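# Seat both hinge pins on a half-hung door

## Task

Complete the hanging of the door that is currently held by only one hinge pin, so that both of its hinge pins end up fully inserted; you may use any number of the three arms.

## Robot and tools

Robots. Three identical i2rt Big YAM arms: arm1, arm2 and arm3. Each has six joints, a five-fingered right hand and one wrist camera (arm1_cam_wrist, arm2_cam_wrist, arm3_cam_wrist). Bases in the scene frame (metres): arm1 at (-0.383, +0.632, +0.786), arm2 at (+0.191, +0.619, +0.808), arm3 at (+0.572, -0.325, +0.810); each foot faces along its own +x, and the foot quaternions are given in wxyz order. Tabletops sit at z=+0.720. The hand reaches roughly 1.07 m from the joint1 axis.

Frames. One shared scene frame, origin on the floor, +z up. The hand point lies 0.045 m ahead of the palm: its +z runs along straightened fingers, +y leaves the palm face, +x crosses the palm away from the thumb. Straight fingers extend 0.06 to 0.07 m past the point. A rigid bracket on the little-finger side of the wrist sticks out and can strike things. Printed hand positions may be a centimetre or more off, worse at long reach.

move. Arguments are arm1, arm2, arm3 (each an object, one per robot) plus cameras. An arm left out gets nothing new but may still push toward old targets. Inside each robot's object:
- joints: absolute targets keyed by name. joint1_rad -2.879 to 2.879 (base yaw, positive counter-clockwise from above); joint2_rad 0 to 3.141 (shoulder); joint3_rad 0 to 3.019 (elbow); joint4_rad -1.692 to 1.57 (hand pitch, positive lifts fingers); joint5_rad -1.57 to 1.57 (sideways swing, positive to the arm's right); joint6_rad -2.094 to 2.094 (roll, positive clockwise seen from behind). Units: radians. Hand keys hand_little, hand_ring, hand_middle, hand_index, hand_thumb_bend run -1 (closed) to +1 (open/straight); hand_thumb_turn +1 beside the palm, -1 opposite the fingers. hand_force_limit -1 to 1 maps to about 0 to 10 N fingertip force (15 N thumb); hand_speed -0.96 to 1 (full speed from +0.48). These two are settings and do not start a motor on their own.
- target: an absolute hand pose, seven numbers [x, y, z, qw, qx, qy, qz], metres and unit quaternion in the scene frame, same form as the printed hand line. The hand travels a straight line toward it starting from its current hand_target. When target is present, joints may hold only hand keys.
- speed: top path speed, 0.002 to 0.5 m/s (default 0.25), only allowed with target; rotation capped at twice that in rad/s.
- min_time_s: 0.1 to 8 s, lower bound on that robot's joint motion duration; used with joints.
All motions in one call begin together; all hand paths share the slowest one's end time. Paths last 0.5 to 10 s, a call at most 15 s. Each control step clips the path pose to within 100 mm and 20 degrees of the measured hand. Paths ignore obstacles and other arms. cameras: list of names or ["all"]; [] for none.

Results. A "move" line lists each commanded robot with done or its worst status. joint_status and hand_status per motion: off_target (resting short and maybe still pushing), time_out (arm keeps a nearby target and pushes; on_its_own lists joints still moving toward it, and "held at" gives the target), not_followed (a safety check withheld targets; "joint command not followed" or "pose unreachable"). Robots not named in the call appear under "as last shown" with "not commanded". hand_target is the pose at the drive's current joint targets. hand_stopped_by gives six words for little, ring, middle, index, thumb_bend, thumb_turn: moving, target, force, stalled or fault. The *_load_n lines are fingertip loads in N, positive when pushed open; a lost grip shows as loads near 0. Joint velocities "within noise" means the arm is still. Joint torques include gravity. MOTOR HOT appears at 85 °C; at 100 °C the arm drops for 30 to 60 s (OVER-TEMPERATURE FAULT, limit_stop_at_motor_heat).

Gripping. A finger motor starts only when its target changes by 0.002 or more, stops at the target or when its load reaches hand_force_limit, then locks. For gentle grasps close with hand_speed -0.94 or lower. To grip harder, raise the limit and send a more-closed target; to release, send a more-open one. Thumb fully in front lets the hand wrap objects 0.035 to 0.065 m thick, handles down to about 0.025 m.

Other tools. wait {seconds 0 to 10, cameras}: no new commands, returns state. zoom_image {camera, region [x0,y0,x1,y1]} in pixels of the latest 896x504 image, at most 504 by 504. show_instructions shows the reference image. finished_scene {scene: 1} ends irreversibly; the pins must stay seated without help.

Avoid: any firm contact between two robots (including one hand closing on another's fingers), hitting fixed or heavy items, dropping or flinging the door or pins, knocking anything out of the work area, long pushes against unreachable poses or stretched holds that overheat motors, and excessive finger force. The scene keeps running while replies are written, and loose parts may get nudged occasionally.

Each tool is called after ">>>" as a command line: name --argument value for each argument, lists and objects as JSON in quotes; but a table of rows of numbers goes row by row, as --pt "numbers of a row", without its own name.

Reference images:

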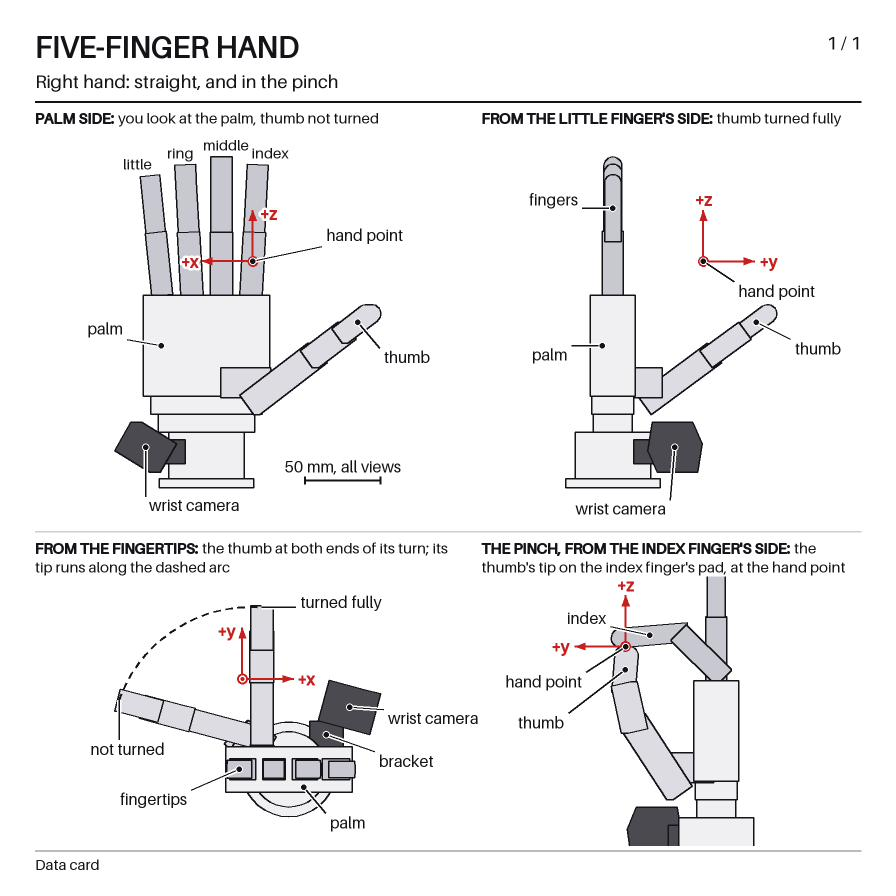

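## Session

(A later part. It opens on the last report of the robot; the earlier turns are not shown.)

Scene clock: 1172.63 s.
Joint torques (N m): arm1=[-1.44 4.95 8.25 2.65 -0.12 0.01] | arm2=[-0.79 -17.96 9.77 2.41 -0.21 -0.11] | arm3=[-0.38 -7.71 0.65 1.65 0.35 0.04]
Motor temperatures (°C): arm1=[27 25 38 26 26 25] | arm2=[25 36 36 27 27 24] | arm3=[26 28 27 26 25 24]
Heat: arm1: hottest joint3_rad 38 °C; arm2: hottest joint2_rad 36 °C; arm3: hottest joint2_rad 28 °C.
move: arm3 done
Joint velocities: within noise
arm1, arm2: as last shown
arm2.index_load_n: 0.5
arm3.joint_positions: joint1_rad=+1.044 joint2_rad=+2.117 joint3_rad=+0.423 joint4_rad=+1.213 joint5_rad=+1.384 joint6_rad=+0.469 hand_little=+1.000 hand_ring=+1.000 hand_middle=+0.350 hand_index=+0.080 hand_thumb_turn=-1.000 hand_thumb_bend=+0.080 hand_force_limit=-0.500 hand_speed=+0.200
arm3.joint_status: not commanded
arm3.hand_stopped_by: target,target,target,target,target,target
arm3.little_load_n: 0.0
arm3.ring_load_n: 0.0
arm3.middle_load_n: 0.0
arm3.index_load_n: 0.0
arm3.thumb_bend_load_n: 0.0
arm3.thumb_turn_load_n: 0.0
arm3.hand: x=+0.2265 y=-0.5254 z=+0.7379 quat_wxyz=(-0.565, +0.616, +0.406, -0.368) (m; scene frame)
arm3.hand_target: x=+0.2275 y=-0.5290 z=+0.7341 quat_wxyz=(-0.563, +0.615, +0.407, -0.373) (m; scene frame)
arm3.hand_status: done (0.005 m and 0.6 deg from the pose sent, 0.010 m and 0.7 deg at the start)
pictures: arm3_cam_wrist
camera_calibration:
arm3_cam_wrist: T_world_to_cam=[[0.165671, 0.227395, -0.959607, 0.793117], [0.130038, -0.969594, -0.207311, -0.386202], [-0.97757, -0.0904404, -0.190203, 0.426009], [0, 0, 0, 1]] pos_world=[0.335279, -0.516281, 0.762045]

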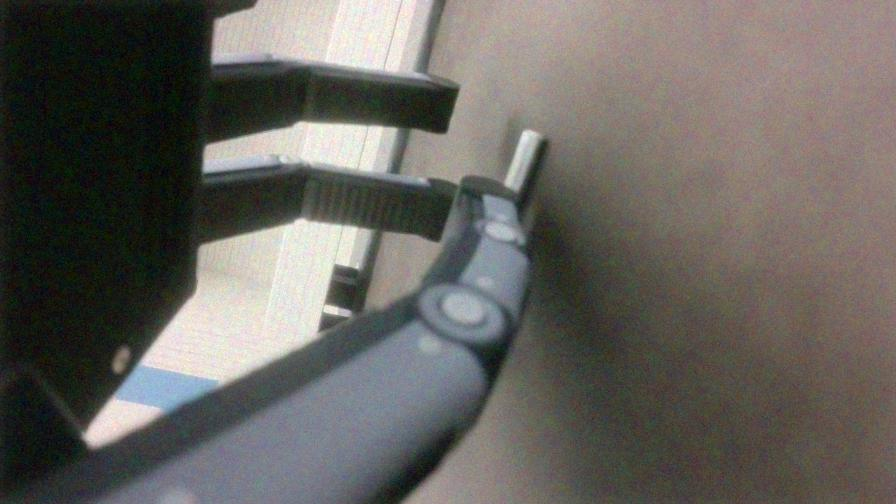

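>>> move --arm3 '{"target": [0.2275, -0.529, 0.729, 0.563, -0.615, -0.407, 0.373], "speed": 0.04}' --cameras '["arm3_cam_wrist"]'

Scene clock: 1180.83 s.
Joint torques (N m): arm1=[-1.44 4.84 8.25 2.65 -0.12 0.01] | arm2=[-0.73 -18.08 9.78 2.43 -0.21 -0.11] | arm3=[-0.32 -7.65 0.65 1.69 0.31 0.04]
Motor temperatures (°C): arm1=[27 25 38 26 26 25] | arm2=[25 36 36 27 27 24] | arm3=[26 28 27 26 25 24]
Heat: arm1: hottest joint3_rad 38 °C; arm2: hottest joint2_rad 36 °C; arm3: hottest joint2_rad 28 °C.
move: arm3 done
Joint velocities: within noise
arm1: as last shown
arm2.joint_positions: joint1_rad=-0.087 joint2_rad=+1.961 joint3_rad=+1.048 joint4_rad=+0.849 joint5_rad=-0.234 joint6_rad=-1.573 hand_little=+1.000 hand_ring=+1.000 hand_middle=+1.000 hand_index=+1.000 hand_thumb_turn=+1.000 hand_thumb_bend=+1.000 hand_force_limit=+0.000 hand_speed=-0.800
arm2.joint_status: not commanded
arm2.hand_stopped_by: target,target,target,target,target,target
arm2.little_load_n: 0.0
arm2.ring_load_n: 0.0
arm2.middle_load_n: 0.0
arm2.index_load_n: 0.0
arm2.thumb_bend_load_n: 0.0
arm2.thumb_turn_load_n: 0.0
arm2.hand: x=+0.0130 y=-0.0972 z=+0.9045 quat_wxyz=(+0.473, +0.513, -0.521, +0.491) (m; scene frame)
arm2.hand_target: x=+0.0005 y=-0.1081 z=+0.9403 quat_wxyz=(+0.500, +0.500, -0.500, +0.500) (m; scene frame)
arm2.hand_status: not commanded
arm3.joint_positions: joint1_rad=+1.044 joint2_rad=+2.139 joint3_rad=+0.427 joint4_rad=+1.231 joint5_rad=+1.385 joint6_rad=+0.469 hand_little=+1.000 hand_ring=+1.000 hand_middle=+0.350 hand_index=+0.080 hand_thumb_turn=-1.000 hand_thumb_bend=+0.080 hand_force_limit=-0.500 hand_speed=+0.200
arm3.joint_status: not commanded
arm3.hand_stopped_by: target,target,target,target,target,target
arm3.little_load_n: 0.0
arm3.ring_load_n: 0.0
arm3.middle_load_n: 0.0
arm3.index_load_n: 0.0
arm3.thumb_bend_load_n: -0.5
arm3.thumb_turn_load_n: -0.5
arm3.hand: x=+0.2268 y=-0.5246 z=+0.7332 quat_wxyz=(-0.566, +0.616, +0.406, -0.368) (m; scene frame)
arm3.hand_target: x=+0.2276 y=-0.5289 z=+0.7291 quat_wxyz=(-0.563, +0.615, +0.407, -0.372) (m; scene frame)
arm3.hand_status: done (0.006 m and 0.7 deg from the pose sent, 0.010 m and 0.6 deg at the start)
pictures: arm3_cam_wrist
camera_calibration:
arm3_cam_wrist: T_world_to_cam=[[0.165926, 0.228102, -0.959395, 0.788521], [0.129032, -0.969538, -0.208198, -0.385608], [-0.97766, -0.0892475, -0.190304, 0.426281], [0, 0, 0, 1]] pos_world=[0.335677, -0.51568, 0.757343]

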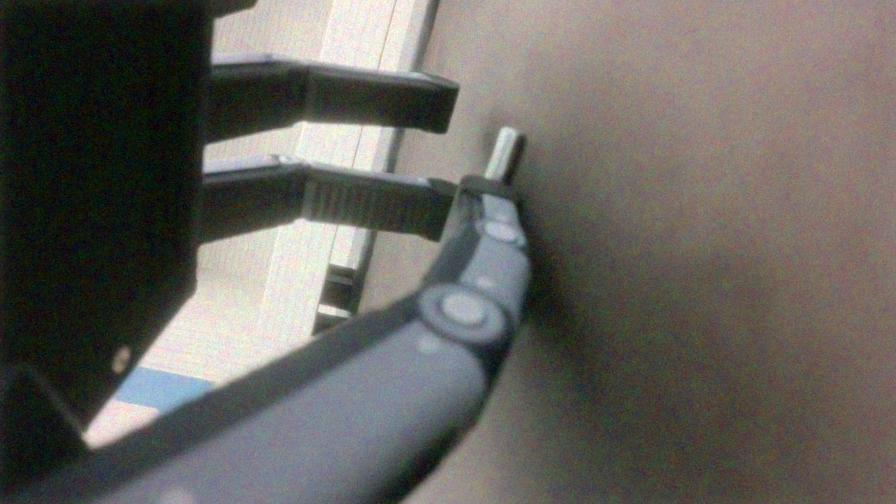

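>>> move --arm3 '{"joints": {"hand_index": -0.5, "hand_speed": -0.88, "hand_force_limit": -0.3}}' --cameras '["arm3_cam_wrist"]'

Scene clock: 1188.83 s.
Joint torques (N m): arm1=[-1.49 4.84 8.24 2.65 -0.12 0] | arm2=[-0.73 -17.96 9.78 2.44 -0.21 -0.11] | arm3=[-0.32 -7.77 0.46 1.29 0.13 0.03]
Motor temperatures (°C): arm1=[27 25 38 26 26 25] | arm2=[25 36 36 27 27 24] | arm3=[26 28 27 26 25 24]
Heat: arm1: hottest joint3_rad 38 °C; arm2: hottest joint2_rad 36 °C; arm3: hottest joint2_rad 28 °C.
move: arm3 off_target
Joint velocities: within noise
arm1, arm2: as last shown
arm3.joint_positions: joint1_rad=+1.044 joint2_rad=+2.139 joint3_rad=+0.431 joint4_rad=+1.240 joint5_rad=+1.390 joint6_rad=+0.469 hand_little=+1.000 hand_ring=+1.000 hand_middle=+0.350 hand_index=-0.207 hand_thumb_turn=-1.000 hand_thumb_bend=+0.080 hand_force_limit=-0.300 hand_speed=-0.880
arm3.joint_status: hand_index off_target (ended at -0.207, target -0.500); the others done
arm3.hand_stopped_by: target,target,target,force,target,target
arm3.little_load_n: 0.0
arm3.ring_load_n: 0.0
arm3.middle_load_n: 0.0
arm3.index_load_n: 3.5
arm3.thumb_bend_load_n: 0.5
arm3.thumb_turn_load_n: 0.0
arm3.hand: x=+0.2253 y=-0.5262 z=+0.7350 quat_wxyz=(-0.565, +0.618, +0.400, -0.372) (m; scene frame)
arm3.hand_target: x=+0.2275 y=-0.5289 z=+0.7291 quat_wxyz=(-0.563, +0.616, +0.407, -0.373) (m; scene frame)
arm3.hand_status: not commanded
pictures: arm3_cam_wrist
camera_calibration:
arm3_cam_wrist: T_world_to_cam=[[0.158077, 0.217383, -0.963201, 0.789805], [0.123146, -0.97219, -0.199201, -0.393248], [-0.979718, -0.0871252, -0.18045, 0.419303], [0, 0, 0, 1]] pos_world=[0.334376, -0.51747, 0.758069]

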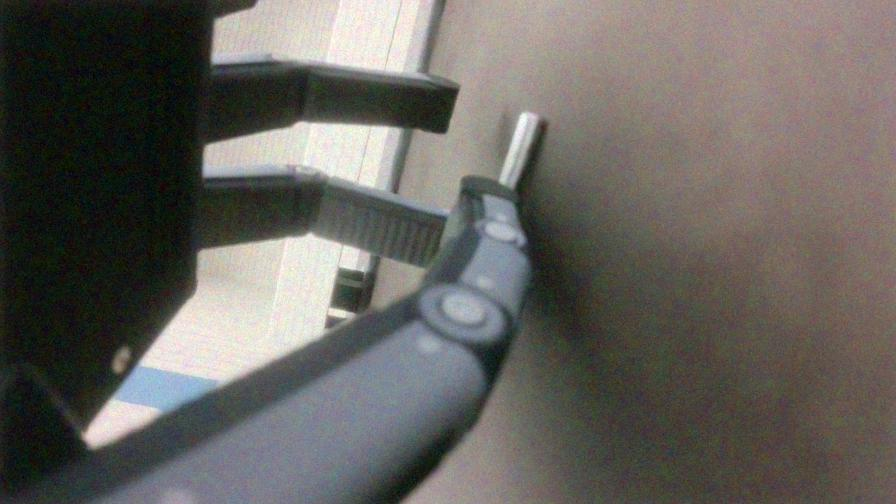

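>>> move --arm3 '{"target": [0.2275, -0.529, 0.765, 0.563, -0.615, -0.407, 0.373], "speed": 0.04}' --cameras '["arm3_cam_wrist"]'

Scene clock: 1196.03 s.
Joint torques (N m): arm1=[-1.44 4.89 8.23 2.66 -0.12 0.01] | arm2=[-0.67 -17.96 9.78 2.41 -0.21 -0.11] | arm3=[-0.38 -10.05 0.31 0.59 0.29 0.04]
Motor temperatures (°C): arm1=[27 25 38 26 26 25] | arm2=[25 36 36 27 27 24] | arm3=[26 28 27 26 25 24]
Heat: arm1: hottest joint3_rad 38 °C; arm2: hottest joint2_rad 36 °C; arm3: hottest joint2_rad 28 °C.
move: arm3 done
Joint velocities: within noise
arm1, arm2: as last shown
arm3.joint_positions: joint1_rad=+1.044 joint2_rad=+2.017 joint3_rad=+0.404 joint4_rad=+1.146 joint5_rad=+1.386 joint6_rad=+0.457 hand_little=+1.000 hand_ring=+1.000 hand_middle=+0.350 hand_index=-0.208 hand_thumb_turn=-1.000 hand_thumb_bend=+0.080 hand_force_limit=-0.300 hand_speed=-0.880
arm3.joint_status: not commanded
arm3.hand_stopped_by: target,target,target,force,target,target
arm3.little_load_n: 0.0
arm3.ring_load_n: -0.5
arm3.middle_load_n: 0.0
arm3.index_load_n: 0.0
arm3.thumb_bend_load_n: 0.0
arm3.thumb_turn_load_n: 0.0
arm3.hand: x=+0.2254 y=-0.5264 z=+0.7609 quat_wxyz=(-0.566, +0.616, +0.405, -0.370) (m; scene frame)
arm3.hand_target: x=+0.2275 y=-0.5289 z=+0.7649 quat_wxyz=(-0.563, +0.615, +0.407, -0.373) (m; scene frame)
arm3.hand_status: done (0.005 m and 0.6 deg from the pose sent, 0.030 m and 0.9 deg at the start)
pictures: arm3_cam_wrist
camera_calibration:
arm3_cam_wrist: T_world_to_cam=[[0.162301, 0.226357, -0.960427, 0.816442], [0.128888, -0.969857, -0.206799, -0.382617], [-0.978287, -0.0902244, -0.186583, 0.426842], [0, 0, 0, 1]] pos_world=[0.33438, -0.51738, 0.78465]

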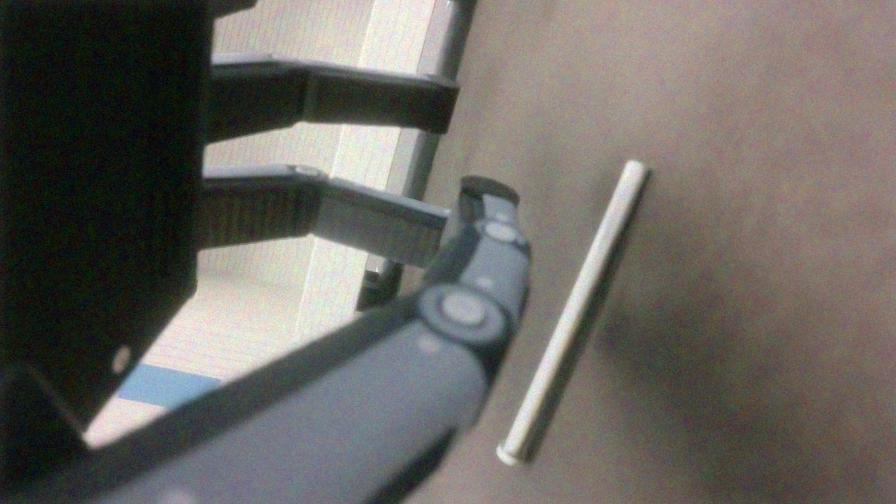

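>>> move --arm3 '{"target": [0.2295, -0.530, 0.745, 0.563, -0.615, -0.407, 0.373], "speed": 0.08, "joints": {"hand_index": 0.08, "hand_speed": 0.2}}'

>>> move --arm3 '{"target": [0.2295, -0.530, 0.730, 0.563, -0.615, -0.407, 0.373], "speed": 0.05}'

>>> move --arm3 '{"joints": {"hand_index": -0.08, "hand_speed": -0.3}}' --cameras '["arm3_cam_wrist"]'

Scene clock: 1277.30 s.
Joint torques (N m): arm1=[-1.44 4.89 8.25 2.66 -0.12 0] | arm2=[-0.73 -17.9 9.77 2.44 -0.22 -0.11] | arm3=[-0.03 -7.71 1.01 1.63 0.44 0.11]
Motor temperatures (°C): arm1=[27 25 39 26 26 25] | arm2=[25 36 36 27 27 24] | arm3=[26 29 27 25 25 24]
Heat: arm1: hottest joint3_rad 39 °C; arm2: hottest joint2_rad 36 °C; arm3: hottest joint2_rad 29 °C.
move: arm3 done
Joint velocities: within noise
arm1, arm2: as last shown
arm3.joint_positions: joint1_rad=+1.048 joint2_rad=+2.066 joint3_rad=+0.410 joint4_rad=+1.151 joint5_rad=+1.389 joint6_rad=+0.481 hand_little=+1.000 hand_ring=+1.000 hand_middle=+0.350 hand_index=+0.080 hand_thumb_turn=-1.000 hand_thumb_bend=+0.080 hand_force_limit=-0.300 hand_speed=+0.200
arm3.joint_status: all done
arm3.hand_stopped_by: target,target,target,target,target,target
arm3.little_load_n: 0.0
arm3.ring_load_n: 0.0
arm3.middle_load_n: 0.0
arm3.index_load_n: 0.0
arm3.thumb_bend_load_n: 0.0
arm3.thumb_turn_load_n: 0.0
arm3.hand: x=+0.2290 y=-0.5238 z=+0.7468 quat_wxyz=(-0.567, +0.615, +0.410, -0.364) (m; scene frame)
arm3.hand_target: x=+0.2296 y=-0.5300 z=+0.7450 quat_wxyz=(-0.563, +0.615, +0.407, -0.373) (m; scene frame)
arm3.hand_status: done (0.007 m and 1.2 deg from the pose sent, 0.017 m and 0.6 deg at the start)
pictures: none

Scene clock: 1278.43 s.
Joint torques (N m): arm1=[-1.49 4.89 8.25 2.65 -0.12 0.01] | arm2=[-0.73 -18.02 9.77 2.44 -0.21 -0.11] | arm3=[-0.15 -7.71 0.62 1.62 0.38 0]
Motor temperatures (°C): arm1=[27 25 39 26 26 25] | arm2=[25 36 36 27 27 24] | arm3=[26 29 27 25 25 24]
Heat: arm1: hottest joint3_rad 39 °C; arm2: hottest joint2_rad 36 °C; arm3: hottest joint2_rad 29 °C.
move: arm3 done
Joint velocities: within noise
arm1, arm2: as last shown
arm3.joint_positions: joint1_rad=+1.048 joint2_rad=+2.129 joint3_rad=+0.427 joint4_rad=+1.203 joint5_rad=+1.390 joint6_rad=+0.491 hand_little=+1.000 hand_ring=+1.000 hand_middle=+0.350 hand_index=+0.080 hand_thumb_turn=-1.000 hand_thumb_bend=+0.080 hand_force_limit=-0.300 hand_speed=+0.200
arm3.joint_status: not commanded
arm3.hand_stopped_by: target,target,target,target,target,target
arm3.little_load_n: 0.0
arm3.ring_load_n: 0.0
arm3.middle_load_n: 0.0
arm3.index_load_n: 0.0
arm3.thumb_bend_load_n: 0.0
arm3.thumb_turn_load_n: 0.0
arm3.hand: x=+0.2279 y=-0.5254 z=+0.7340 quat_wxyz=(-0.565, +0.617, +0.405, -0.369) (m; scene frame)
arm3.hand_target: x=+0.2296 y=-0.5299 z=+0.7300 quat_wxyz=(-0.563, +0.615, +0.407, -0.373) (m; scene frame)
arm3.hand_status: done (0.006 m and 0.7 deg from the pose sent, 0.018 m and 1.2 deg at the start)
pictures: none

Scene clock: 1279.00 s.
Joint torques (N m): arm1=[-1.44 4.84 8.24 2.66 -0.13 0.01] | arm2=[-0.73 -18.02 9.78 2.43 -0.21 -0.11] | arm3=[-0.09 -7.65 0.62 1.57 0.31 0]
Motor temperatures (°C): arm1=[27 25 39 26 26 25] | arm2=[25 36 36 27 27 24] | arm3=[26 29 27 25 25 24]
Heat: arm1: hottest joint3_rad 39 °C; arm2: hottest joint2_rad 36 °C; arm3: hottest joint2_rad 29 °C.
move: arm3 done
Joint velocities: within noise
arm1.joint_positions: joint1_rad=+0.341 joint2_rad=+0.633 joint3_rad=+1.483 joint4_rad=-1.120 joint5_rad=+0.125 joint6_rad=-1.102 hand_little=+1.000 hand_ring=+1.000 hand_middle=+1.000 hand_index=+1.000 hand_thumb_turn=+1.000 hand_thumb_bend=+1.000 hand_force_limit=+0.000 hand_speed=-0.800
arm1.joint_status: not commanded
arm1.hand_stopped_by: target,target,target,target,target,target
arm1.little_load_n: 0.0
arm1.ring_load_n: 0.0
arm1.middle_load_n: 0.5
arm1.index_load_n: 0.0
arm1.thumb_bend_load_n: 0.0
arm1.thumb_turn_load_n: 0.0
arm1.hand: x=-0.3319 y=+0.3842 z=+1.3607 quat_wxyz=(+0.238, +0.532, -0.590, +0.559) (m; scene frame)
arm1.hand_target: x=-0.3302 y=+0.3853 z=+1.3736 quat_wxyz=(+0.239, +0.526, -0.580, +0.574) (m; scene frame)
arm1.hand_status: not commanded
arm2: as last shown
arm3.joint_positions: joint1_rad=+1.048 joint2_rad=+2.129 joint3_rad=+0.427 joint4_rad=+1.205 joint5_rad=+1.392 joint6_rad=+0.491 hand_little=+1.000 hand_ring=+1.000 hand_middle=+0.350 hand_index=-0.080 hand_thumb_turn=-1.000 hand_thumb_bend=+0.080 hand_force_limit=-0.300 hand_speed=-0.300
arm3.joint_status: all done
arm3.hand_stopped_by: target,target,target,target,target,target
arm3.little_load_n: 0.0
arm3.ring_load_n: 0.0
arm3.middle_load_n: 0.0
arm3.index_load_n: 0.0
arm3.thumb_bend_load_n: 0.0
arm3.thumb_turn_load_n: 0.0
arm3.hand: x=+0.2278 y=-0.5253 z=+0.7344 quat_wxyz=(-0.565, +0.618, +0.403, -0.369) (m; scene frame)
arm3.hand_target: x=+0.2296 y=-0.5299 z=+0.7301 quat_wxyz=(-0.563, +0.615, +0.407, -0.373) (m; scene frame)
arm3.hand_status: not commanded
pictures: arm3_cam_wrist
camera_calibration:
arm3_cam_wrist: T_world_to_cam=[[0.163794, 0.222428, -0.961092, 0.788507], [0.125066, -0.97107, -0.203423, -0.38949], [-0.978535, -0.0868804, -0.186874, 0.426265], [0, 0, 0, 1]] pos_world=[0.336674, -0.516574, 0.758255]

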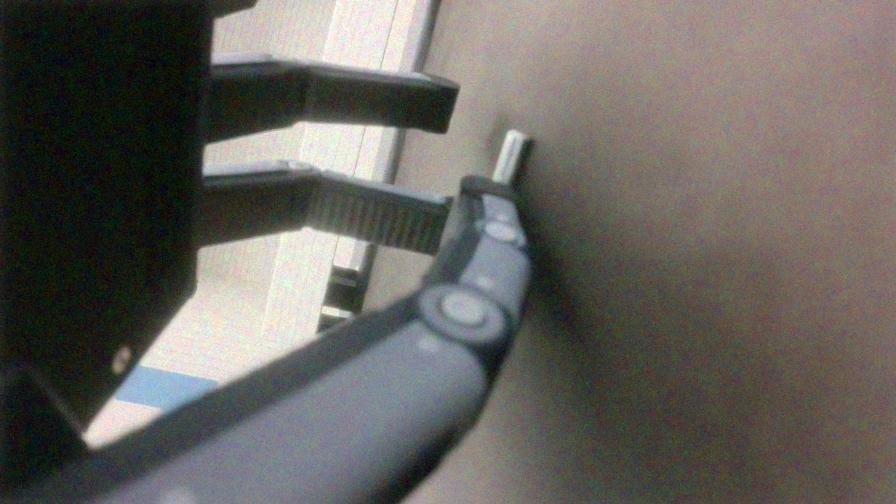

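>>> move --arm3 '{"target": [0.1375, -0.491, 0.730, 0.563, -0.615, -0.407, 0.373], "speed": 0.05}' --cameras '["arm3_cam_wrist"]'

Scene clock: 1286.60 s.
Joint torques (N m): arm1=[-1.38 4.84 8.25 2.65 -0.13 0] | arm2=[-0.79 -17.96 9.8 2.44 -0.22 -0.11] | arm3=[-1.67 -8.47 0.88 1.81 0.1 -0.11]
Motor temperatures (°C): arm1=[27 25 39 26 26 25] | arm2=[25 36 36 27 27 24] | arm3=[26 29 27 25 25 24]
Heat: arm1: hottest joint3_rad 39 °C; arm2: hottest joint2_rad 36 °C; arm3: hottest joint2_rad 29 °C.
move: arm3 done
Joint velocities: within noise
arm1, arm2: as last shown
arm1.middle_load_n: 0.0
arm3.joint_positions: joint1_rad=+0.763 joint2_rad=+2.201 joint3_rad=+0.511 joint4_rad=+1.504 joint5_rad=+1.099 joint6_rad=+0.180 hand_little=+1.000 hand_ring=+1.000 hand_middle=+0.350 hand_index=-0.080 hand_thumb_turn=-1.000 hand_thumb_bend=+0.080 hand_force_limit=-0.300 hand_speed=-0.300
arm3.joint_status: not commanded
arm3.hand_stopped_by: target,target,target,target,target,target
arm3.little_load_n: 0.0
arm3.ring_load_n: 0.0
arm3.middle_load_n: 0.0
arm3.index_load_n: 0.0
arm3.thumb_bend_load_n: 0.0
arm3.thumb_turn_load_n: 0.0
arm3.hand: x=+0.1386 y=-0.4960 z=+0.7364 quat_wxyz=(-0.559, +0.616, +0.406, -0.379) (m; scene frame)
arm3.hand_target: x=+0.1376 y=-0.4909 z=+0.7302 quat_wxyz=(-0.563, +0.615, +0.407, -0.373) (m; scene frame)
arm3.hand_status: done (0.008 m and 0.8 deg from the pose sent, 0.097 m and 0.8 deg at the start)
pictures: arm3_cam_wrist
camera_calibration:
arm3_cam_wrist: T_world_to_cam=[[0.153644, 0.214241, -0.964621, 0.798347], [0.143677, -0.970681, -0.192703, -0.359803], [-0.977625, -0.108986, -0.179921, 0.325762], [0, 0, 0, 1]] pos_world=[0.247507, -0.48479, 0.759379]

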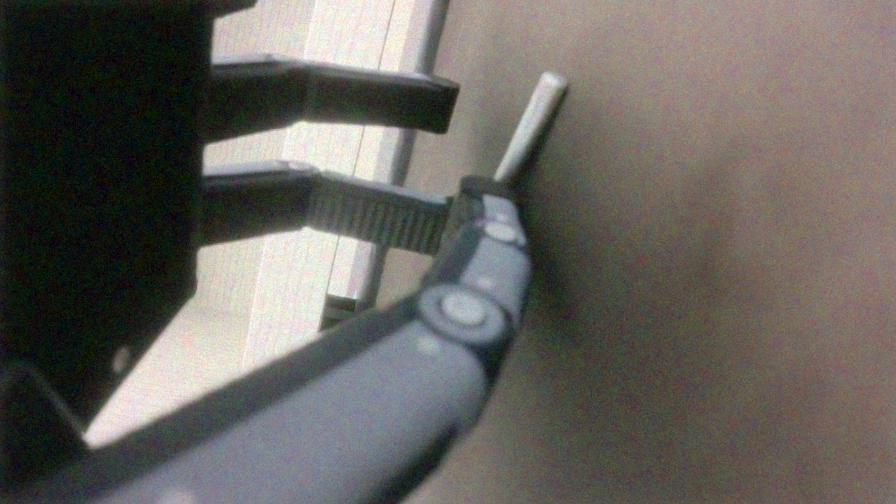

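>>> move --arm3 '{"target": [0.055, -0.455, 0.729, 0.563, -0.615, -0.407, 0.373], "speed": 0.05}' --cameras '["arm3_cam_wrist"]'

Scene clock: 1297.30 s.
Joint torques (N m): arm1=[-1.44 4.89 8.27 2.66 -0.13 0.01] | arm2=[-0.79 -17.96 9.77 2.4 -0.21 -0.11] | arm3=[-1.55 -9.7 2.26 0.91 0 -0.08]
Motor temperatures (°C): arm1=[27 25 39 26 26 25] | arm2=[25 36 36 27 27 24] | arm3=[26 28 27 26 25 24]
Heat: arm1: hottest joint3_rad 39 °C; arm2: hottest joint2_rad 36 °C; arm3: hottest joint2_rad 28 °C.
move: arm3 off_target
Joint velocities: within noise
arm1, arm2: as last shown
arm2.middle_load_n: -0.5
arm3.joint_positions: joint1_rad=+0.544 joint2_rad=+2.206 joint3_rad=+0.631 joint4_rad=+1.463 joint5_rad=+0.886 joint6_rad=+0.113 hand_little=+1.000 hand_ring=+1.000 hand_middle=+0.350 hand_index=-0.080 hand_thumb_turn=-1.000 hand_thumb_bend=+0.080 hand_force_limit=-0.300 hand_speed=-0.300
arm3.joint_status: not commanded
arm3.hand_stopped_by: target,target,target,target,target,target
arm3.little_load_n: 0.0
arm3.ring_load_n: 0.0
arm3.middle_load_n: 0.0
arm3.index_load_n: 0.0
arm3.thumb_bend_load_n: 0.0
arm3.thumb_turn_load_n: 0.0
arm3.hand: x=+0.0564 y=-0.4594 z=+0.7406 quat_wxyz=(-0.561, +0.615, +0.399, -0.385) (m; scene frame)
arm3.hand_target: x=+0.0554 y=-0.4549 z=+0.7291 quat_wxyz=(-0.563, +0.615, +0.407, -0.373) (m; scene frame)
arm3.hand_status: off_target (0.012 m and 1.7 deg from the pose sent, 0.093 m and 0.8 deg at the start)
pictures: arm3_cam_wrist
camera_calibration:
arm3_cam_wrist: T_world_to_cam=[[0.136793, 0.207518, -0.96862, 0.808059], [0.138673, -0.972195, -0.188699, -0.314973], [-0.980845, -0.108509, -0.161767, 0.237014], [0, 0, 0, 1]] pos_world=[0.165615, -0.448184, 0.761608]

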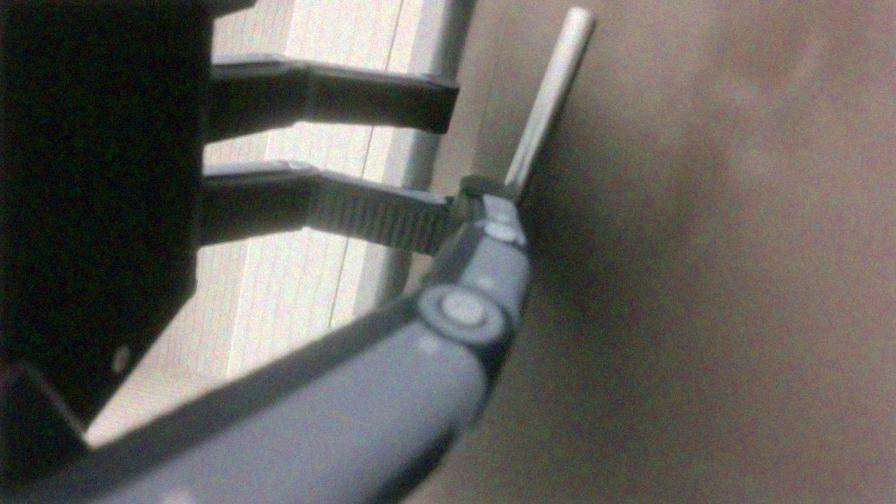

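>>> move --arm3 '{"target": [0.055, -0.455, 0.760, 0.563, -0.615, -0.407, 0.373], "speed": 0.06}' --cameras '["arm3_cam_wrist"]'

Scene clock: 1308.80 s.
Joint torques (N m): arm1=[-1.49 4.84 8.25 2.65 -0.12 0.01] | arm2=[-0.73 -18.02 9.77 2.44 -0.22 -0.11] | arm3=[-1.55 -12.28 1.24 0.94 0.03 -0.06]
Motor temperatures (°C): arm1=[27 25 39 26 26 25] | arm2=[25 36 36 27 27 24] | arm3=[26 28 27 25 25 24]
Heat: arm1: hottest joint3_rad 39 °C; arm2: hottest joint2_rad 36 °C; arm3: hottest joint2_rad 28 °C.
move: arm3 done
Joint velocities: within noise
arm1: as last shown
arm1.little_load_n: -0.5
arm2.joint_positions: joint1_rad=-0.087 joint2_rad=+1.961 joint3_rad=+1.048 joint4_rad=+0.849 joint5_rad=-0.234 joint6_rad=-1.573 hand_little=+1.000 hand_ring=+1.000 hand_middle=+1.000 hand_index=+1.000 hand_thumb_turn=+1.000 hand_thumb_bend=+1.000 hand_force_limit=+0.000 hand_speed=-0.800
arm2.joint_status: not commanded
arm2.hand_stopped_by: target,target,target,target,target,target
arm2.little_load_n: 0.0
arm2.ring_load_n: 0.0
arm2.middle_load_n: 0.0
arm2.index_load_n: 0.0
arm2.thumb_bend_load_n: 0.0
arm2.thumb_turn_load_n: 0.0
arm2.hand: x=+0.0130 y=-0.0972 z=+0.9045 quat_wxyz=(+0.473, +0.513, -0.521, +0.491) (m; scene frame)
arm2.hand_target: x=+0.0005 y=-0.1081 z=+0.9403 quat_wxyz=(+0.500, +0.500, -0.500, +0.500) (m; scene frame)
arm2.hand_status: not commanded
arm3.joint_positions: joint1_rad=+0.544 joint2_rad=+2.133 joint3_rad=+0.619 joint4_rad=+1.384 joint5_rad=+0.885 joint6_rad=+0.111 hand_little=+1.000 hand_ring=+1.000 hand_middle=+0.350 hand_index=-0.080 hand_thumb_turn=-1.000 hand_thumb_bend=+0.080 hand_force_limit=-0.300 hand_speed=-0.300
arm3.joint_status: not commanded
arm3.hand_stopped_by: target,target,target,target,target,target
arm3.little_load_n: 0.0
arm3.ring_load_n: 0.0
arm3.middle_load_n: 0.0
arm3.index_load_n: 0.0
arm3.thumb_bend_load_n: 0.5
arm3.thumb_turn_load_n: 0.0
arm3.hand: x=+0.0549 y=-0.4601 z=+0.7566 quat_wxyz=(-0.561, +0.615, +0.406, -0.378) (m; scene frame)
arm3.hand_target: x=+0.0550 y=-0.4551 z=+0.7600 quat_wxyz=(-0.563, +0.615, +0.407, -0.373) (m; scene frame)
arm3.hand_status: done (0.006 m and 0.7 deg from the pose sent, 0.020 m and 1.7 deg at the start)
pictures: arm3_cam_wrist
camera_calibration:
arm3_cam_wrist: T_world_to_cam=[[0.15328, 0.217871, -0.963866, 0.824177], [0.142519, -0.970069, -0.196609, -0.305806], [-0.977852, -0.107232, -0.179743, 0.252035], [0, 0, 0, 1]] pos_world=[0.163706, -0.449191, 0.779574]

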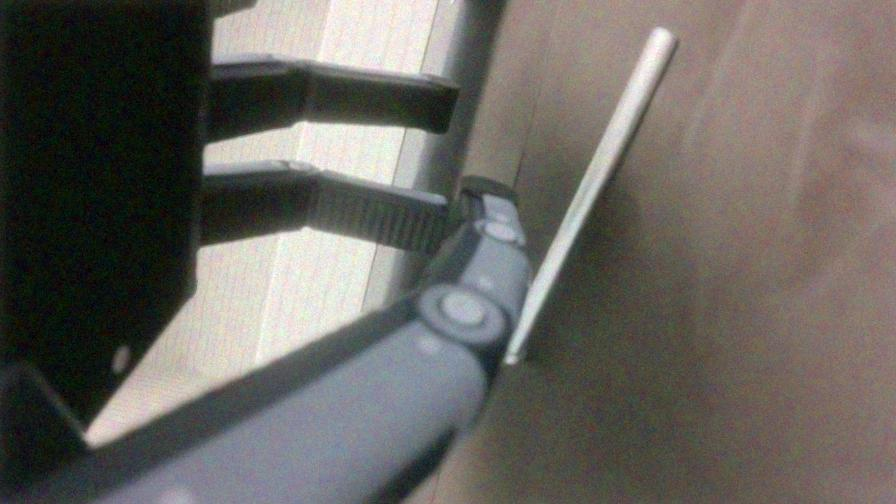

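>>> move --arm3 '{"target": [0.035, -0.490, 0.757, 0.563, -0.615, -0.407, 0.373], "speed": 0.08, "joints": {"hand_index": 0.08, "hand_middle": 0.3, "hand_speed": 0.2}}' --cameras '["arm3_cam_wrist"]'

Scene clock: 1345.73 s.
Joint torques (N m): arm1=[-1.49 4.84 8.25 2.65 -0.13 0.01] | arm2=[-0.73 -17.96 9.8 2.43 -0.21 -0.11] | arm3=[-0.44 -11.46 3.45 0.91 0.17 0.07]
Motor temperatures (°C): arm1=[27 25 39 26 26 25] | arm2=[25 37 37 27 27 24] | arm3=[26 29 27 25 25 24]
Heat: arm1: hottest joint3_rad 39 °C; arm2: hottest joint2_rad 37 °C; arm3: hottest joint2_rad 29 °C.
move: arm3 done
Joint velocities: within noise
arm1, arm2: as last shown
arm1.little_load_n: 0.0
arm1.middle_load_n: -0.5
arm2.thumb_bend_load_n: -0.5
arm3.joint_positions: joint1_rad=+0.582 joint2_rad=+2.133 joint3_rad=+0.693 joint4_rad=+1.299 joint5_rad=+0.934 joint6_rad=+0.111 hand_little=+1.000 hand_ring=+1.000 hand_middle=+0.300 hand_index=+0.080 hand_thumb_turn=-1.000 hand_thumb_bend=+0.080 hand_force_limit=-0.300 hand_speed=+0.200
arm3.joint_status: all done
arm3.hand_stopped_by: target,target,target,target,target,target
arm3.little_load_n: 0.0
arm3.ring_load_n: 0.0
arm3.middle_load_n: 0.0
arm3.index_load_n: 0.0
arm3.thumb_bend_load_n: 0.0
arm3.thumb_turn_load_n: 0.0
arm3.hand: x=+0.0387 y=-0.4840 z=+0.7576 quat_wxyz=(-0.565, +0.615, +0.407, -0.371) (m; scene frame)
arm3.hand_target: x=+0.0350 y=-0.4900 z=+0.7572 quat_wxyz=(-0.563, +0.615, +0.407, -0.373) (m; scene frame)
arm3.hand_status: done (0.007 m and 0.3 deg from the pose sent, 0.036 m and 0.6 deg at the start)
pictures: arm3_cam_wrist
camera_calibration:
arm3_cam_wrist: T_world_to_cam=[[0.162044, 0.22713, -0.960288, 0.834264], [0.134043, -0.969196, -0.206617, -0.318082], [-0.977637, -0.0952385, -0.187497, 0.245529], [0, 0, 0, 1]] pos_world=[0.147487, -0.474386, 0.781449]

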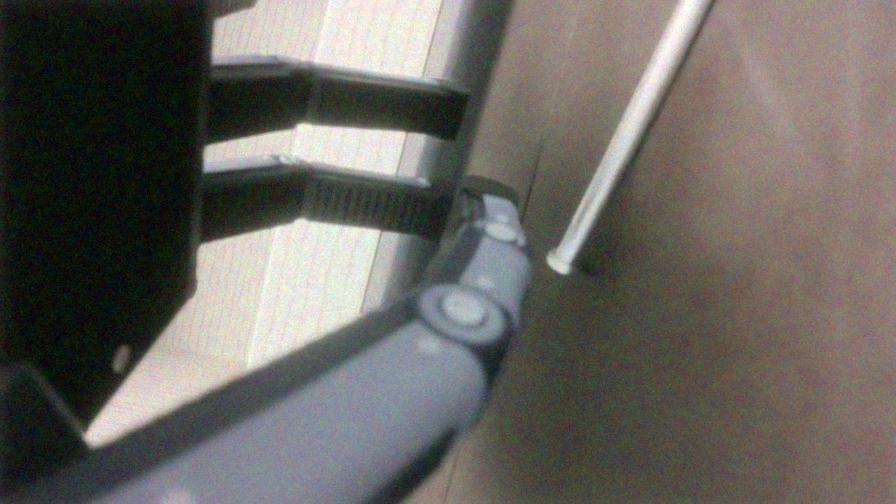

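>>> zoom_image --camera "arm3_cam_wrist" --region '[500, 200, 640, 300]'

Scaled by 3.600.

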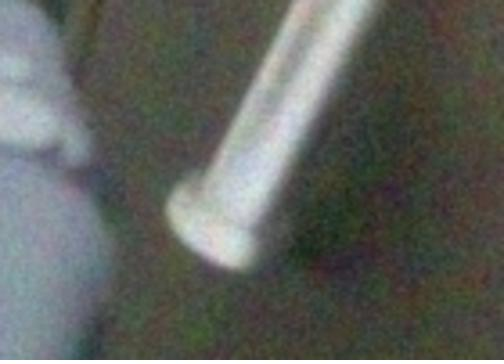

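>>> move --arm3 '{"target": [0.027, -0.495, 0.741, 0.563, -0.615, -0.407, 0.373], "speed": 0.08}' --cameras '["arm3_cam_wrist"]'

Scene clock: 1367.17 s.
Joint torques (N m): arm1=[-1.44 4.84 8.27 2.67 -0.13 0.01] | arm2=[-0.79 -17.96 9.78 2.41 -0.21 -0.11] | arm3=[-0.38 -10.75 3.74 1.48 0.16 0.07]
Motor temperatures (°C): arm1=[26 25 39 26 26 25] | arm2=[25 37 37 27 27 24] | arm3=[25 29 28 25 25 24]
Heat: arm1: hottest joint3_rad 39 °C; arm2: hottest joint2_rad 37 °C; arm3: hottest joint2_rad 29 °C.
move: arm3 done
Joint velocities: within noise
arm1, arm2: as last shown
arm1.middle_load_n: 0.0
arm2.index_load_n: -0.5
arm2.thumb_bend_load_n: 0.0
arm3.joint_positions: joint1_rad=+0.582 joint2_rad=+2.176 joint3_rad=+0.729 joint4_rad=+1.298 joint5_rad=+0.934 joint6_rad=+0.111 hand_little=+1.000 hand_ring=+1.000 hand_middle=+0.300 hand_index=+0.080 hand_thumb_turn=-1.000 hand_thumb_bend=+0.080 hand_force_limit=-0.300 hand_speed=+0.200
arm3.joint_status: not commanded
arm3.hand_stopped_by: target,target,target,target,target,target
arm3.little_load_n: 0.0
arm3.ring_load_n: 0.0
arm3.middle_load_n: 0.0
arm3.index_load_n: 0.0
arm3.thumb_bend_load_n: 0.0
arm3.thumb_turn_load_n: 0.0
arm3.hand: x=+0.0314 y=-0.4882 z=+0.7445 quat_wxyz=(-0.565, +0.615, +0.409, -0.368) (m; scene frame)
arm3.hand_target: x=+0.0273 y=-0.4949 z=+0.7409 quat_wxyz=(-0.563, +0.615, +0.407, -0.373) (m; scene frame)
arm3.hand_status: done (0.009 m and 0.7 deg from the pose sent, 0.023 m and 0.3 deg at the start)
pictures: arm3_cam_wrist
camera_calibration:
arm3_cam_wrist: T_world_to_cam=[[0.168171, 0.230697, -0.958383, 0.824024], [0.134618, -0.968496, -0.20951, -0.321419], [-0.976523, -0.0937817, -0.193929, 0.24105], [0, 0, 0, 1]] pos_world=[0.140083, -0.478787, 0.769137]

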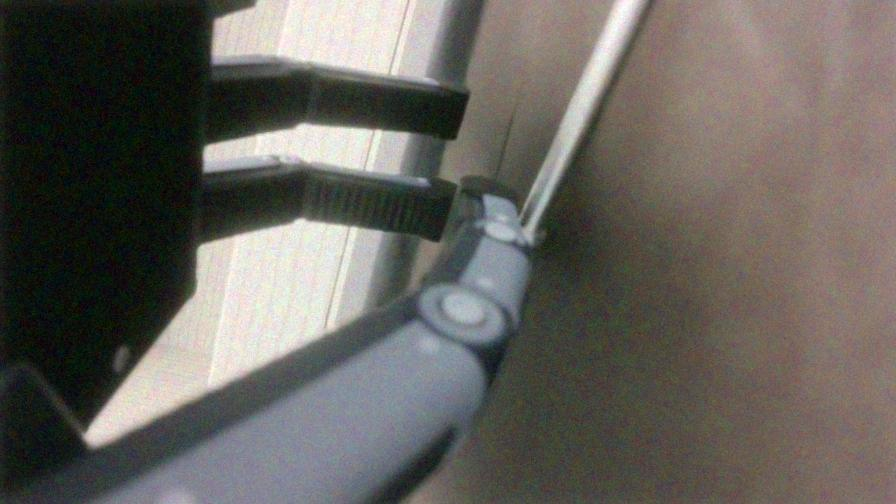

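>>> move --arm3 '{"target": [0.028, -0.495, 0.730, 0.563, -0.615, -0.407, 0.373], "speed": 0.05}' --cameras '["arm3_cam_wrist"]'

Scene clock: 1378.07 s.
Joint torques (N m): arm1=[-1.44 4.89 8.27 2.63 -0.12 0.01] | arm2=[-0.79 -17.96 9.77 2.45 -0.21 -0.11] | arm3=[-0.32 -9.64 3.17 1.62 0.06 0.08]
Motor temperatures (°C): arm1=[26 25 39 26 26 25] | arm2=[25 37 37 27 27 24] | arm3=[25 29 28 25 25 24]
Heat: arm1: hottest joint3_rad 39 °C; arm2: hottest joint2_rad 37 °C; arm3: hottest joint2_rad 29 °C.
move: arm3 off_target
Joint velocities: within noise
arm1, arm2: as last shown
arm1.little_load_n: 0.5
arm2.index_load_n: 0.0
arm3.joint_positions: joint1_rad=+0.582 joint2_rad=+2.193 joint3_rad=+0.744 joint4_rad=+1.320 joint5_rad=+0.938 joint6_rad=+0.111 hand_little=+1.000 hand_ring=+1.000 hand_middle=+0.300 hand_index=+0.080 hand_thumb_turn=-1.000 hand_thumb_bend=+0.079 hand_force_limit=-0.300 hand_speed=+0.200
arm3.joint_status: not commanded
arm3.hand_stopped_by: target,target,target,target,target,target
arm3.little_load_n: 0.0
arm3.ring_load_n: 0.0
arm3.middle_load_n: 0.0
arm3.index_load_n: 0.0
arm3.thumb_bend_load_n: -2.5
arm3.thumb_turn_load_n: -1.0
arm3.hand: x=+0.0266 y=-0.4904 z=+0.7440 quat_wxyz=(-0.566, +0.615, +0.401, -0.374) (m; scene frame)
arm3.hand_target: x=+0.0284 y=-0.4948 z=+0.7302 quat_wxyz=(-0.563, +0.615, +0.407, -0.373) (m; scene frame)
arm3.hand_status: off_target (0.015 m and 0.8 deg from the pose sent, 0.016 m and 0.6 deg at the start)
pictures: arm3_cam_wrist
camera_calibration:
arm3_cam_wrist: T_world_to_cam=[[0.151993, 0.220604, -0.963448, 0.824062], [0.127658, -0.97099, -0.202192, -0.329559], [-0.980103, -0.0922599, -0.175746, 0.223414], [0, 0, 0, 1]] pos_world=[0.135787, -0.481178, 0.766571]

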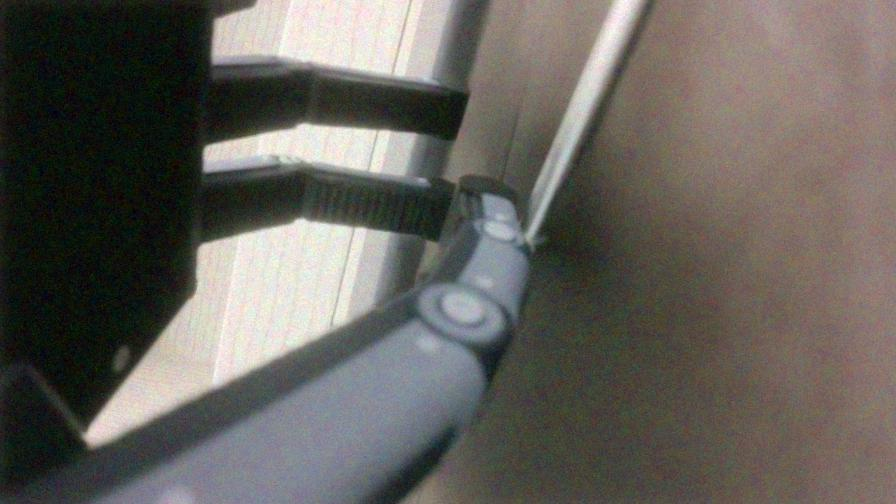

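>>> move --arm3 '{"target": [0.028, -0.495, 0.755, 0.563, -0.615, -0.407, 0.373], "speed": 0.1}'

>>> move --arm3 '{"target": [0.040, -0.4955, 0.750, 0.563, -0.615, -0.407, 0.373], "speed": 0.08}'

>>> move --arm3 '{"target": [0.040, -0.4955, 0.731, 0.563, -0.615, -0.407, 0.373], "speed": 0.05}' --cameras '["arm3_cam_wrist"]'

Scene clock: 1391.07 s.
Joint torques (N m): arm1=[-1.49 4.84 8.27 2.65 -0.12 0.01] | arm2=[-0.79 -18.02 9.78 2.43 -0.21 -0.11] | arm3=[-0.38 -13.74 1.63 0.91 0.08 0.07]
Motor temperatures (°C): arm1=[26 25 39 26 26 25] | arm2=[25 37 37 27 27 24] | arm3=[25 29 28 25 25 24]
Heat: arm1: hottest joint3_rad 39 °C; arm2: hottest joint2_rad 37 °C; arm3: hottest joint2_rad 29 °C.
move: arm3 done
Joint velocities: within noise
arm1, arm2: as last shown
arm1.little_load_n: 0.0
arm1.thumb_bend_load_n: 0.5
arm3.joint_positions: joint1_rad=+0.582 joint2_rad=+2.170 joint3_rad=+0.744 joint4_rad=+1.284 joint5_rad=+0.938 joint6_rad=+0.111 hand_little=+1.000 hand_ring=+1.000 hand_middle=+0.300 hand_index=+0.080 hand_thumb_turn=-1.000 hand_thumb_bend=+0.080 hand_force_limit=-0.300 hand_speed=+0.200
arm3.joint_status: not commanded
arm3.hand_stopped_by: target,target,target,target,target,target
arm3.little_load_n: 0.0
arm3.ring_load_n: 0.0
arm3.middle_load_n: 0.0
arm3.index_load_n: -0.5
arm3.thumb_bend_load_n: 0.0
arm3.thumb_turn_load_n: 0.0
arm3.hand: x=+0.0256 y=-0.4910 z=+0.7484 quat_wxyz=(-0.566, +0.616, +0.406, -0.369) (m; scene frame)
arm3.hand_target: x=+0.0279 y=-0.4950 z=+0.7550 quat_wxyz=(-0.563, +0.615, +0.407, -0.373) (m; scene frame)
arm3.hand_status: done (0.008 m and 0.5 deg from the pose sent, 0.012 m and 0.8 deg at the start)
pictures: none

Scene clock: 1392.03 s.
Joint torques (N m): arm1=[-1.44 4.89 8.25 2.65 -0.13 0.01] | arm2=[-0.79 -17.96 9.77 2.44 -0.21 -0.11] | arm3=[-0.21 -12.75 1.54 1.8 0.12 0.1]
Motor temperatures (°C): arm1=[26 25 39 26 26 25] | arm2=[25 37 37 27 27 24] | arm3=[25 29 28 26 25 24]
Heat: arm1: hottest joint3_rad 39 °C; arm2: hottest joint2_rad 37 °C; arm3: hottest joint2_rad 29 °C.
move: arm3 done
Joint velocities: within noise
arm1.joint_positions: joint1_rad=+0.341 joint2_rad=+0.633 joint3_rad=+1.483 joint4_rad=-1.120 joint5_rad=+0.125 joint6_rad=-1.102 hand_little=+1.000 hand_ring=+1.000 hand_middle=+1.000 hand_index=+1.000 hand_thumb_turn=+1.000 hand_thumb_bend=+1.000 hand_force_limit=+0.000 hand_speed=-0.800
arm1.joint_status: not commanded
arm1.hand_stopped_by: target,target,target,target,target,target
arm1.little_load_n: 0.0
arm1.ring_load_n: -0.5
arm1.middle_load_n: 0.0
arm1.index_load_n: 0.0
arm1.thumb_bend_load_n: 0.0
arm1.thumb_turn_load_n: 0.0
arm1.hand: x=-0.3319 y=+0.3842 z=+1.3607 quat_wxyz=(+0.238, +0.532, -0.590, +0.559) (m; scene frame)
arm1.hand_target: x=-0.3302 y=+0.3853 z=+1.3736 quat_wxyz=(+0.239, +0.526, -0.580, +0.574) (m; scene frame)
arm1.hand_status: not commanded
arm2: as last shown
arm3.joint_positions: joint1_rad=+0.596 joint2_rad=+2.170 joint3_rad=+0.720 joint4_rad=+1.290 joint5_rad=+0.953 joint6_rad=+0.113 hand_little=+1.000 hand_ring=+1.000 hand_middle=+0.300 hand_index=+0.080 hand_thumb_turn=-1.000 hand_thumb_bend=+0.080 hand_force_limit=-0.300 hand_speed=+0.200
arm3.joint_status: not commanded
arm3.hand_stopped_by: target,target,target,target,target,target
arm3.little_load_n: 0.0
arm3.ring_load_n: 0.0
arm3.middle_load_n: 0.0
arm3.index_load_n: 0.0
arm3.thumb_bend_load_n: -1.5
arm3.thumb_turn_load_n: -0.5
arm3.hand: x=+0.0378 y=-0.4903 z=+0.7438 quat_wxyz=(-0.566, +0.616, +0.411, -0.363) (m; scene frame)
arm3.hand_target: x=+0.0399 y=-0.4955 z=+0.7500 quat_wxyz=(-0.563, +0.615, +0.407, -0.373) (m; scene frame)
arm3.hand_status: done (0.008 m and 1.3 deg from the pose sent, 0.015 m and 0.5 deg at the start)
pictures: none

Scene clock: 1393.00 s.
Joint torques (N m): arm1=[-1.49 4.89 8.25 2.66 -0.13 0] | arm2=[-0.67 -18.02 9.77 2.44 -0.21 -0.11] | arm3=[-0.15 -9.7 2.73 1.69 0.09 0.08]
Motor temperatures (°C): arm1=[26 25 39 26 26 25] | arm2=[25 37 37 27 27 24] | arm3=[25 29 28 26 25 24]
Heat: arm1: hottest joint3_rad 39 °C; arm2: hottest joint2_rad 37 °C; arm3: hottest joint2_rad 29 °C.
move: arm3 off_target
Joint velocities: within noise
arm1, arm2: as last shown
arm1.ring_load_n: 0.0
arm3.joint_positions: joint1_rad=+0.596 joint2_rad=+2.189 joint3_rad=+0.720 joint4_rad=+1.336 joint5_rad=+0.953 joint6_rad=+0.115 hand_little=+1.000 hand_ring=+1.000 hand_middle=+0.300 hand_index=+0.080 hand_thumb_turn=-1.000 hand_thumb_bend=+0.079 hand_force_limit=-0.300 hand_speed=+0.200
arm3.joint_status: not commanded
arm3.hand_stopped_by: target,target,target,target,target,target
arm3.little_load_n: 0.0
arm3.ring_load_n: 0.0
arm3.middle_load_n: 0.0
arm3.index_load_n: 0.0
arm3.thumb_bend_load_n: -2.0
arm3.thumb_turn_load_n: -0.5
arm3.hand: x=+0.0373 y=-0.4906 z=+0.7439 quat_wxyz=(-0.566, +0.616, +0.401, -0.374) (m; scene frame)
arm3.hand_target: x=+0.0402 y=-0.4952 z=+0.7313 quat_wxyz=(-0.563, +0.615, +0.407, -0.373) (m; scene frame)
arm3.hand_status: off_target (0.014 m and 0.8 deg from the pose sent, 0.014 m and 1.3 deg at the start)
pictures: arm3_cam_wrist
camera_calibration:
arm3_cam_wrist: T_world_to_cam=[[0.153197, 0.220435, -0.963296, 0.822127], [0.126469, -0.97116, -0.202122, -0.331176], [-0.98007, -0.0908624, -0.176657, 0.235237], [0, 0, 0, 1]] pos_world=[0.146485, -0.481476, 0.76657]

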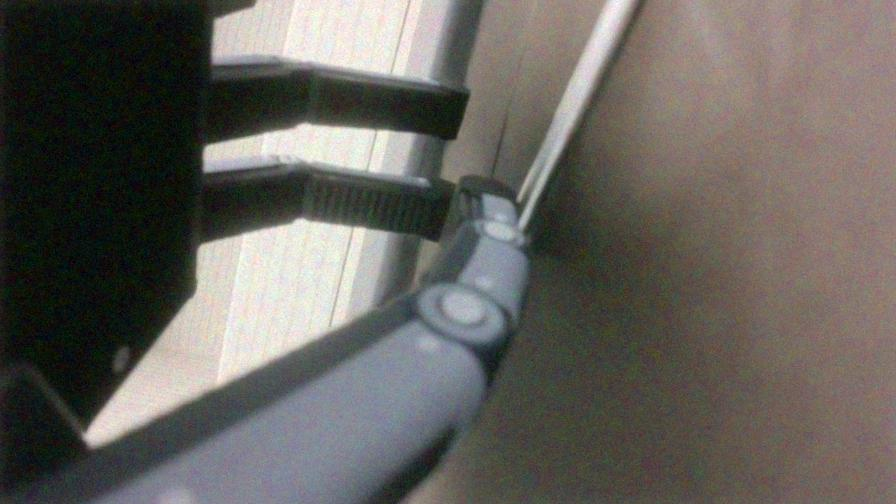

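>>> move --arm3 '{"target": [0.040, -0.4955, 0.766, 0.563, -0.615, -0.407, 0.373], "speed": 0.1}' --cameras '["arm3_cam_wrist"]'

Scene clock: 1403.50 s.
Joint torques (N m): arm1=[-1.44 4.89 8.25 2.65 -0.12 0.01] | arm2=[-0.62 -17.96 9.78 2.43 -0.21 -0.11] | arm3=[-0.15 -12.86 1.92 0.92 0.11 0.07]
Motor temperatures (°C): arm1=[26 25 39 26 26 25] | arm2=[25 37 37 27 27 24] | arm3=[25 29 28 26 25 24]
Heat: arm1: hottest joint3_rad 39 °C; arm2: hottest joint2_rad 37 °C; arm3: hottest joint2_rad 29 °C.
move: arm3 done
Joint velocities: within noise
arm1, arm2: as last shown
arm3.joint_positions: joint1_rad=+0.596 joint2_rad=+2.122 joint3_rad=+0.704 joint4_rad=+1.275 joint5_rad=+0.953 joint6_rad=+0.115 hand_little=+1.000 hand_ring=+1.000 hand_middle=+0.300 hand_index=+0.080 hand_thumb_turn=-1.000 hand_thumb_bend=+0.080 hand_force_limit=-0.300 hand_speed=+0.200
arm3.joint_status: not commanded
arm3.hand_stopped_by: target,target,target,target,target,target
arm3.little_load_n: 0.5
arm3.ring_load_n: 0.0
arm3.middle_load_n: 0.0
arm3.index_load_n: 0.0
arm3.thumb_bend_load_n: 0.0
arm3.thumb_turn_load_n: 0.0
arm3.hand: x=+0.0374 y=-0.4906 z=+0.7620 quat_wxyz=(-0.566, +0.616, +0.405, -0.370) (m; scene frame)
arm3.hand_target: x=+0.0399 y=-0.4954 z=+0.7659 quat_wxyz=(-0.563, +0.615, +0.407, -0.373) (m; scene frame)
arm3.hand_status: done (0.007 m and 0.6 deg from the pose sent, 0.023 m and 0.8 deg at the start)
pictures: arm3_cam_wrist
camera_calibration:
arm3_cam_wrist: T_world_to_cam=[[0.161672, 0.225612, -0.960709, 0.839784], [0.128295, -0.970059, -0.206218, -0.323912], [-0.978469, -0.0899146, -0.185777, 0.245785], [0, 0, 0, 1]] pos_world=[0.14628, -0.481579, 0.785652]

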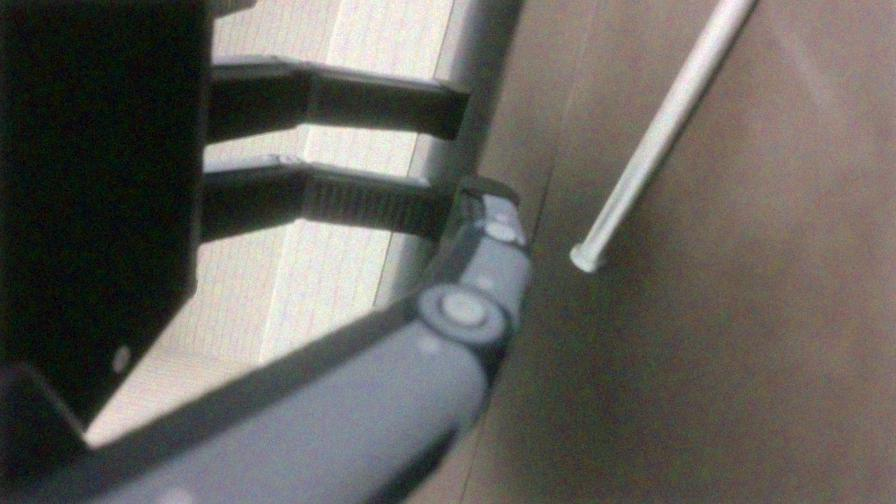

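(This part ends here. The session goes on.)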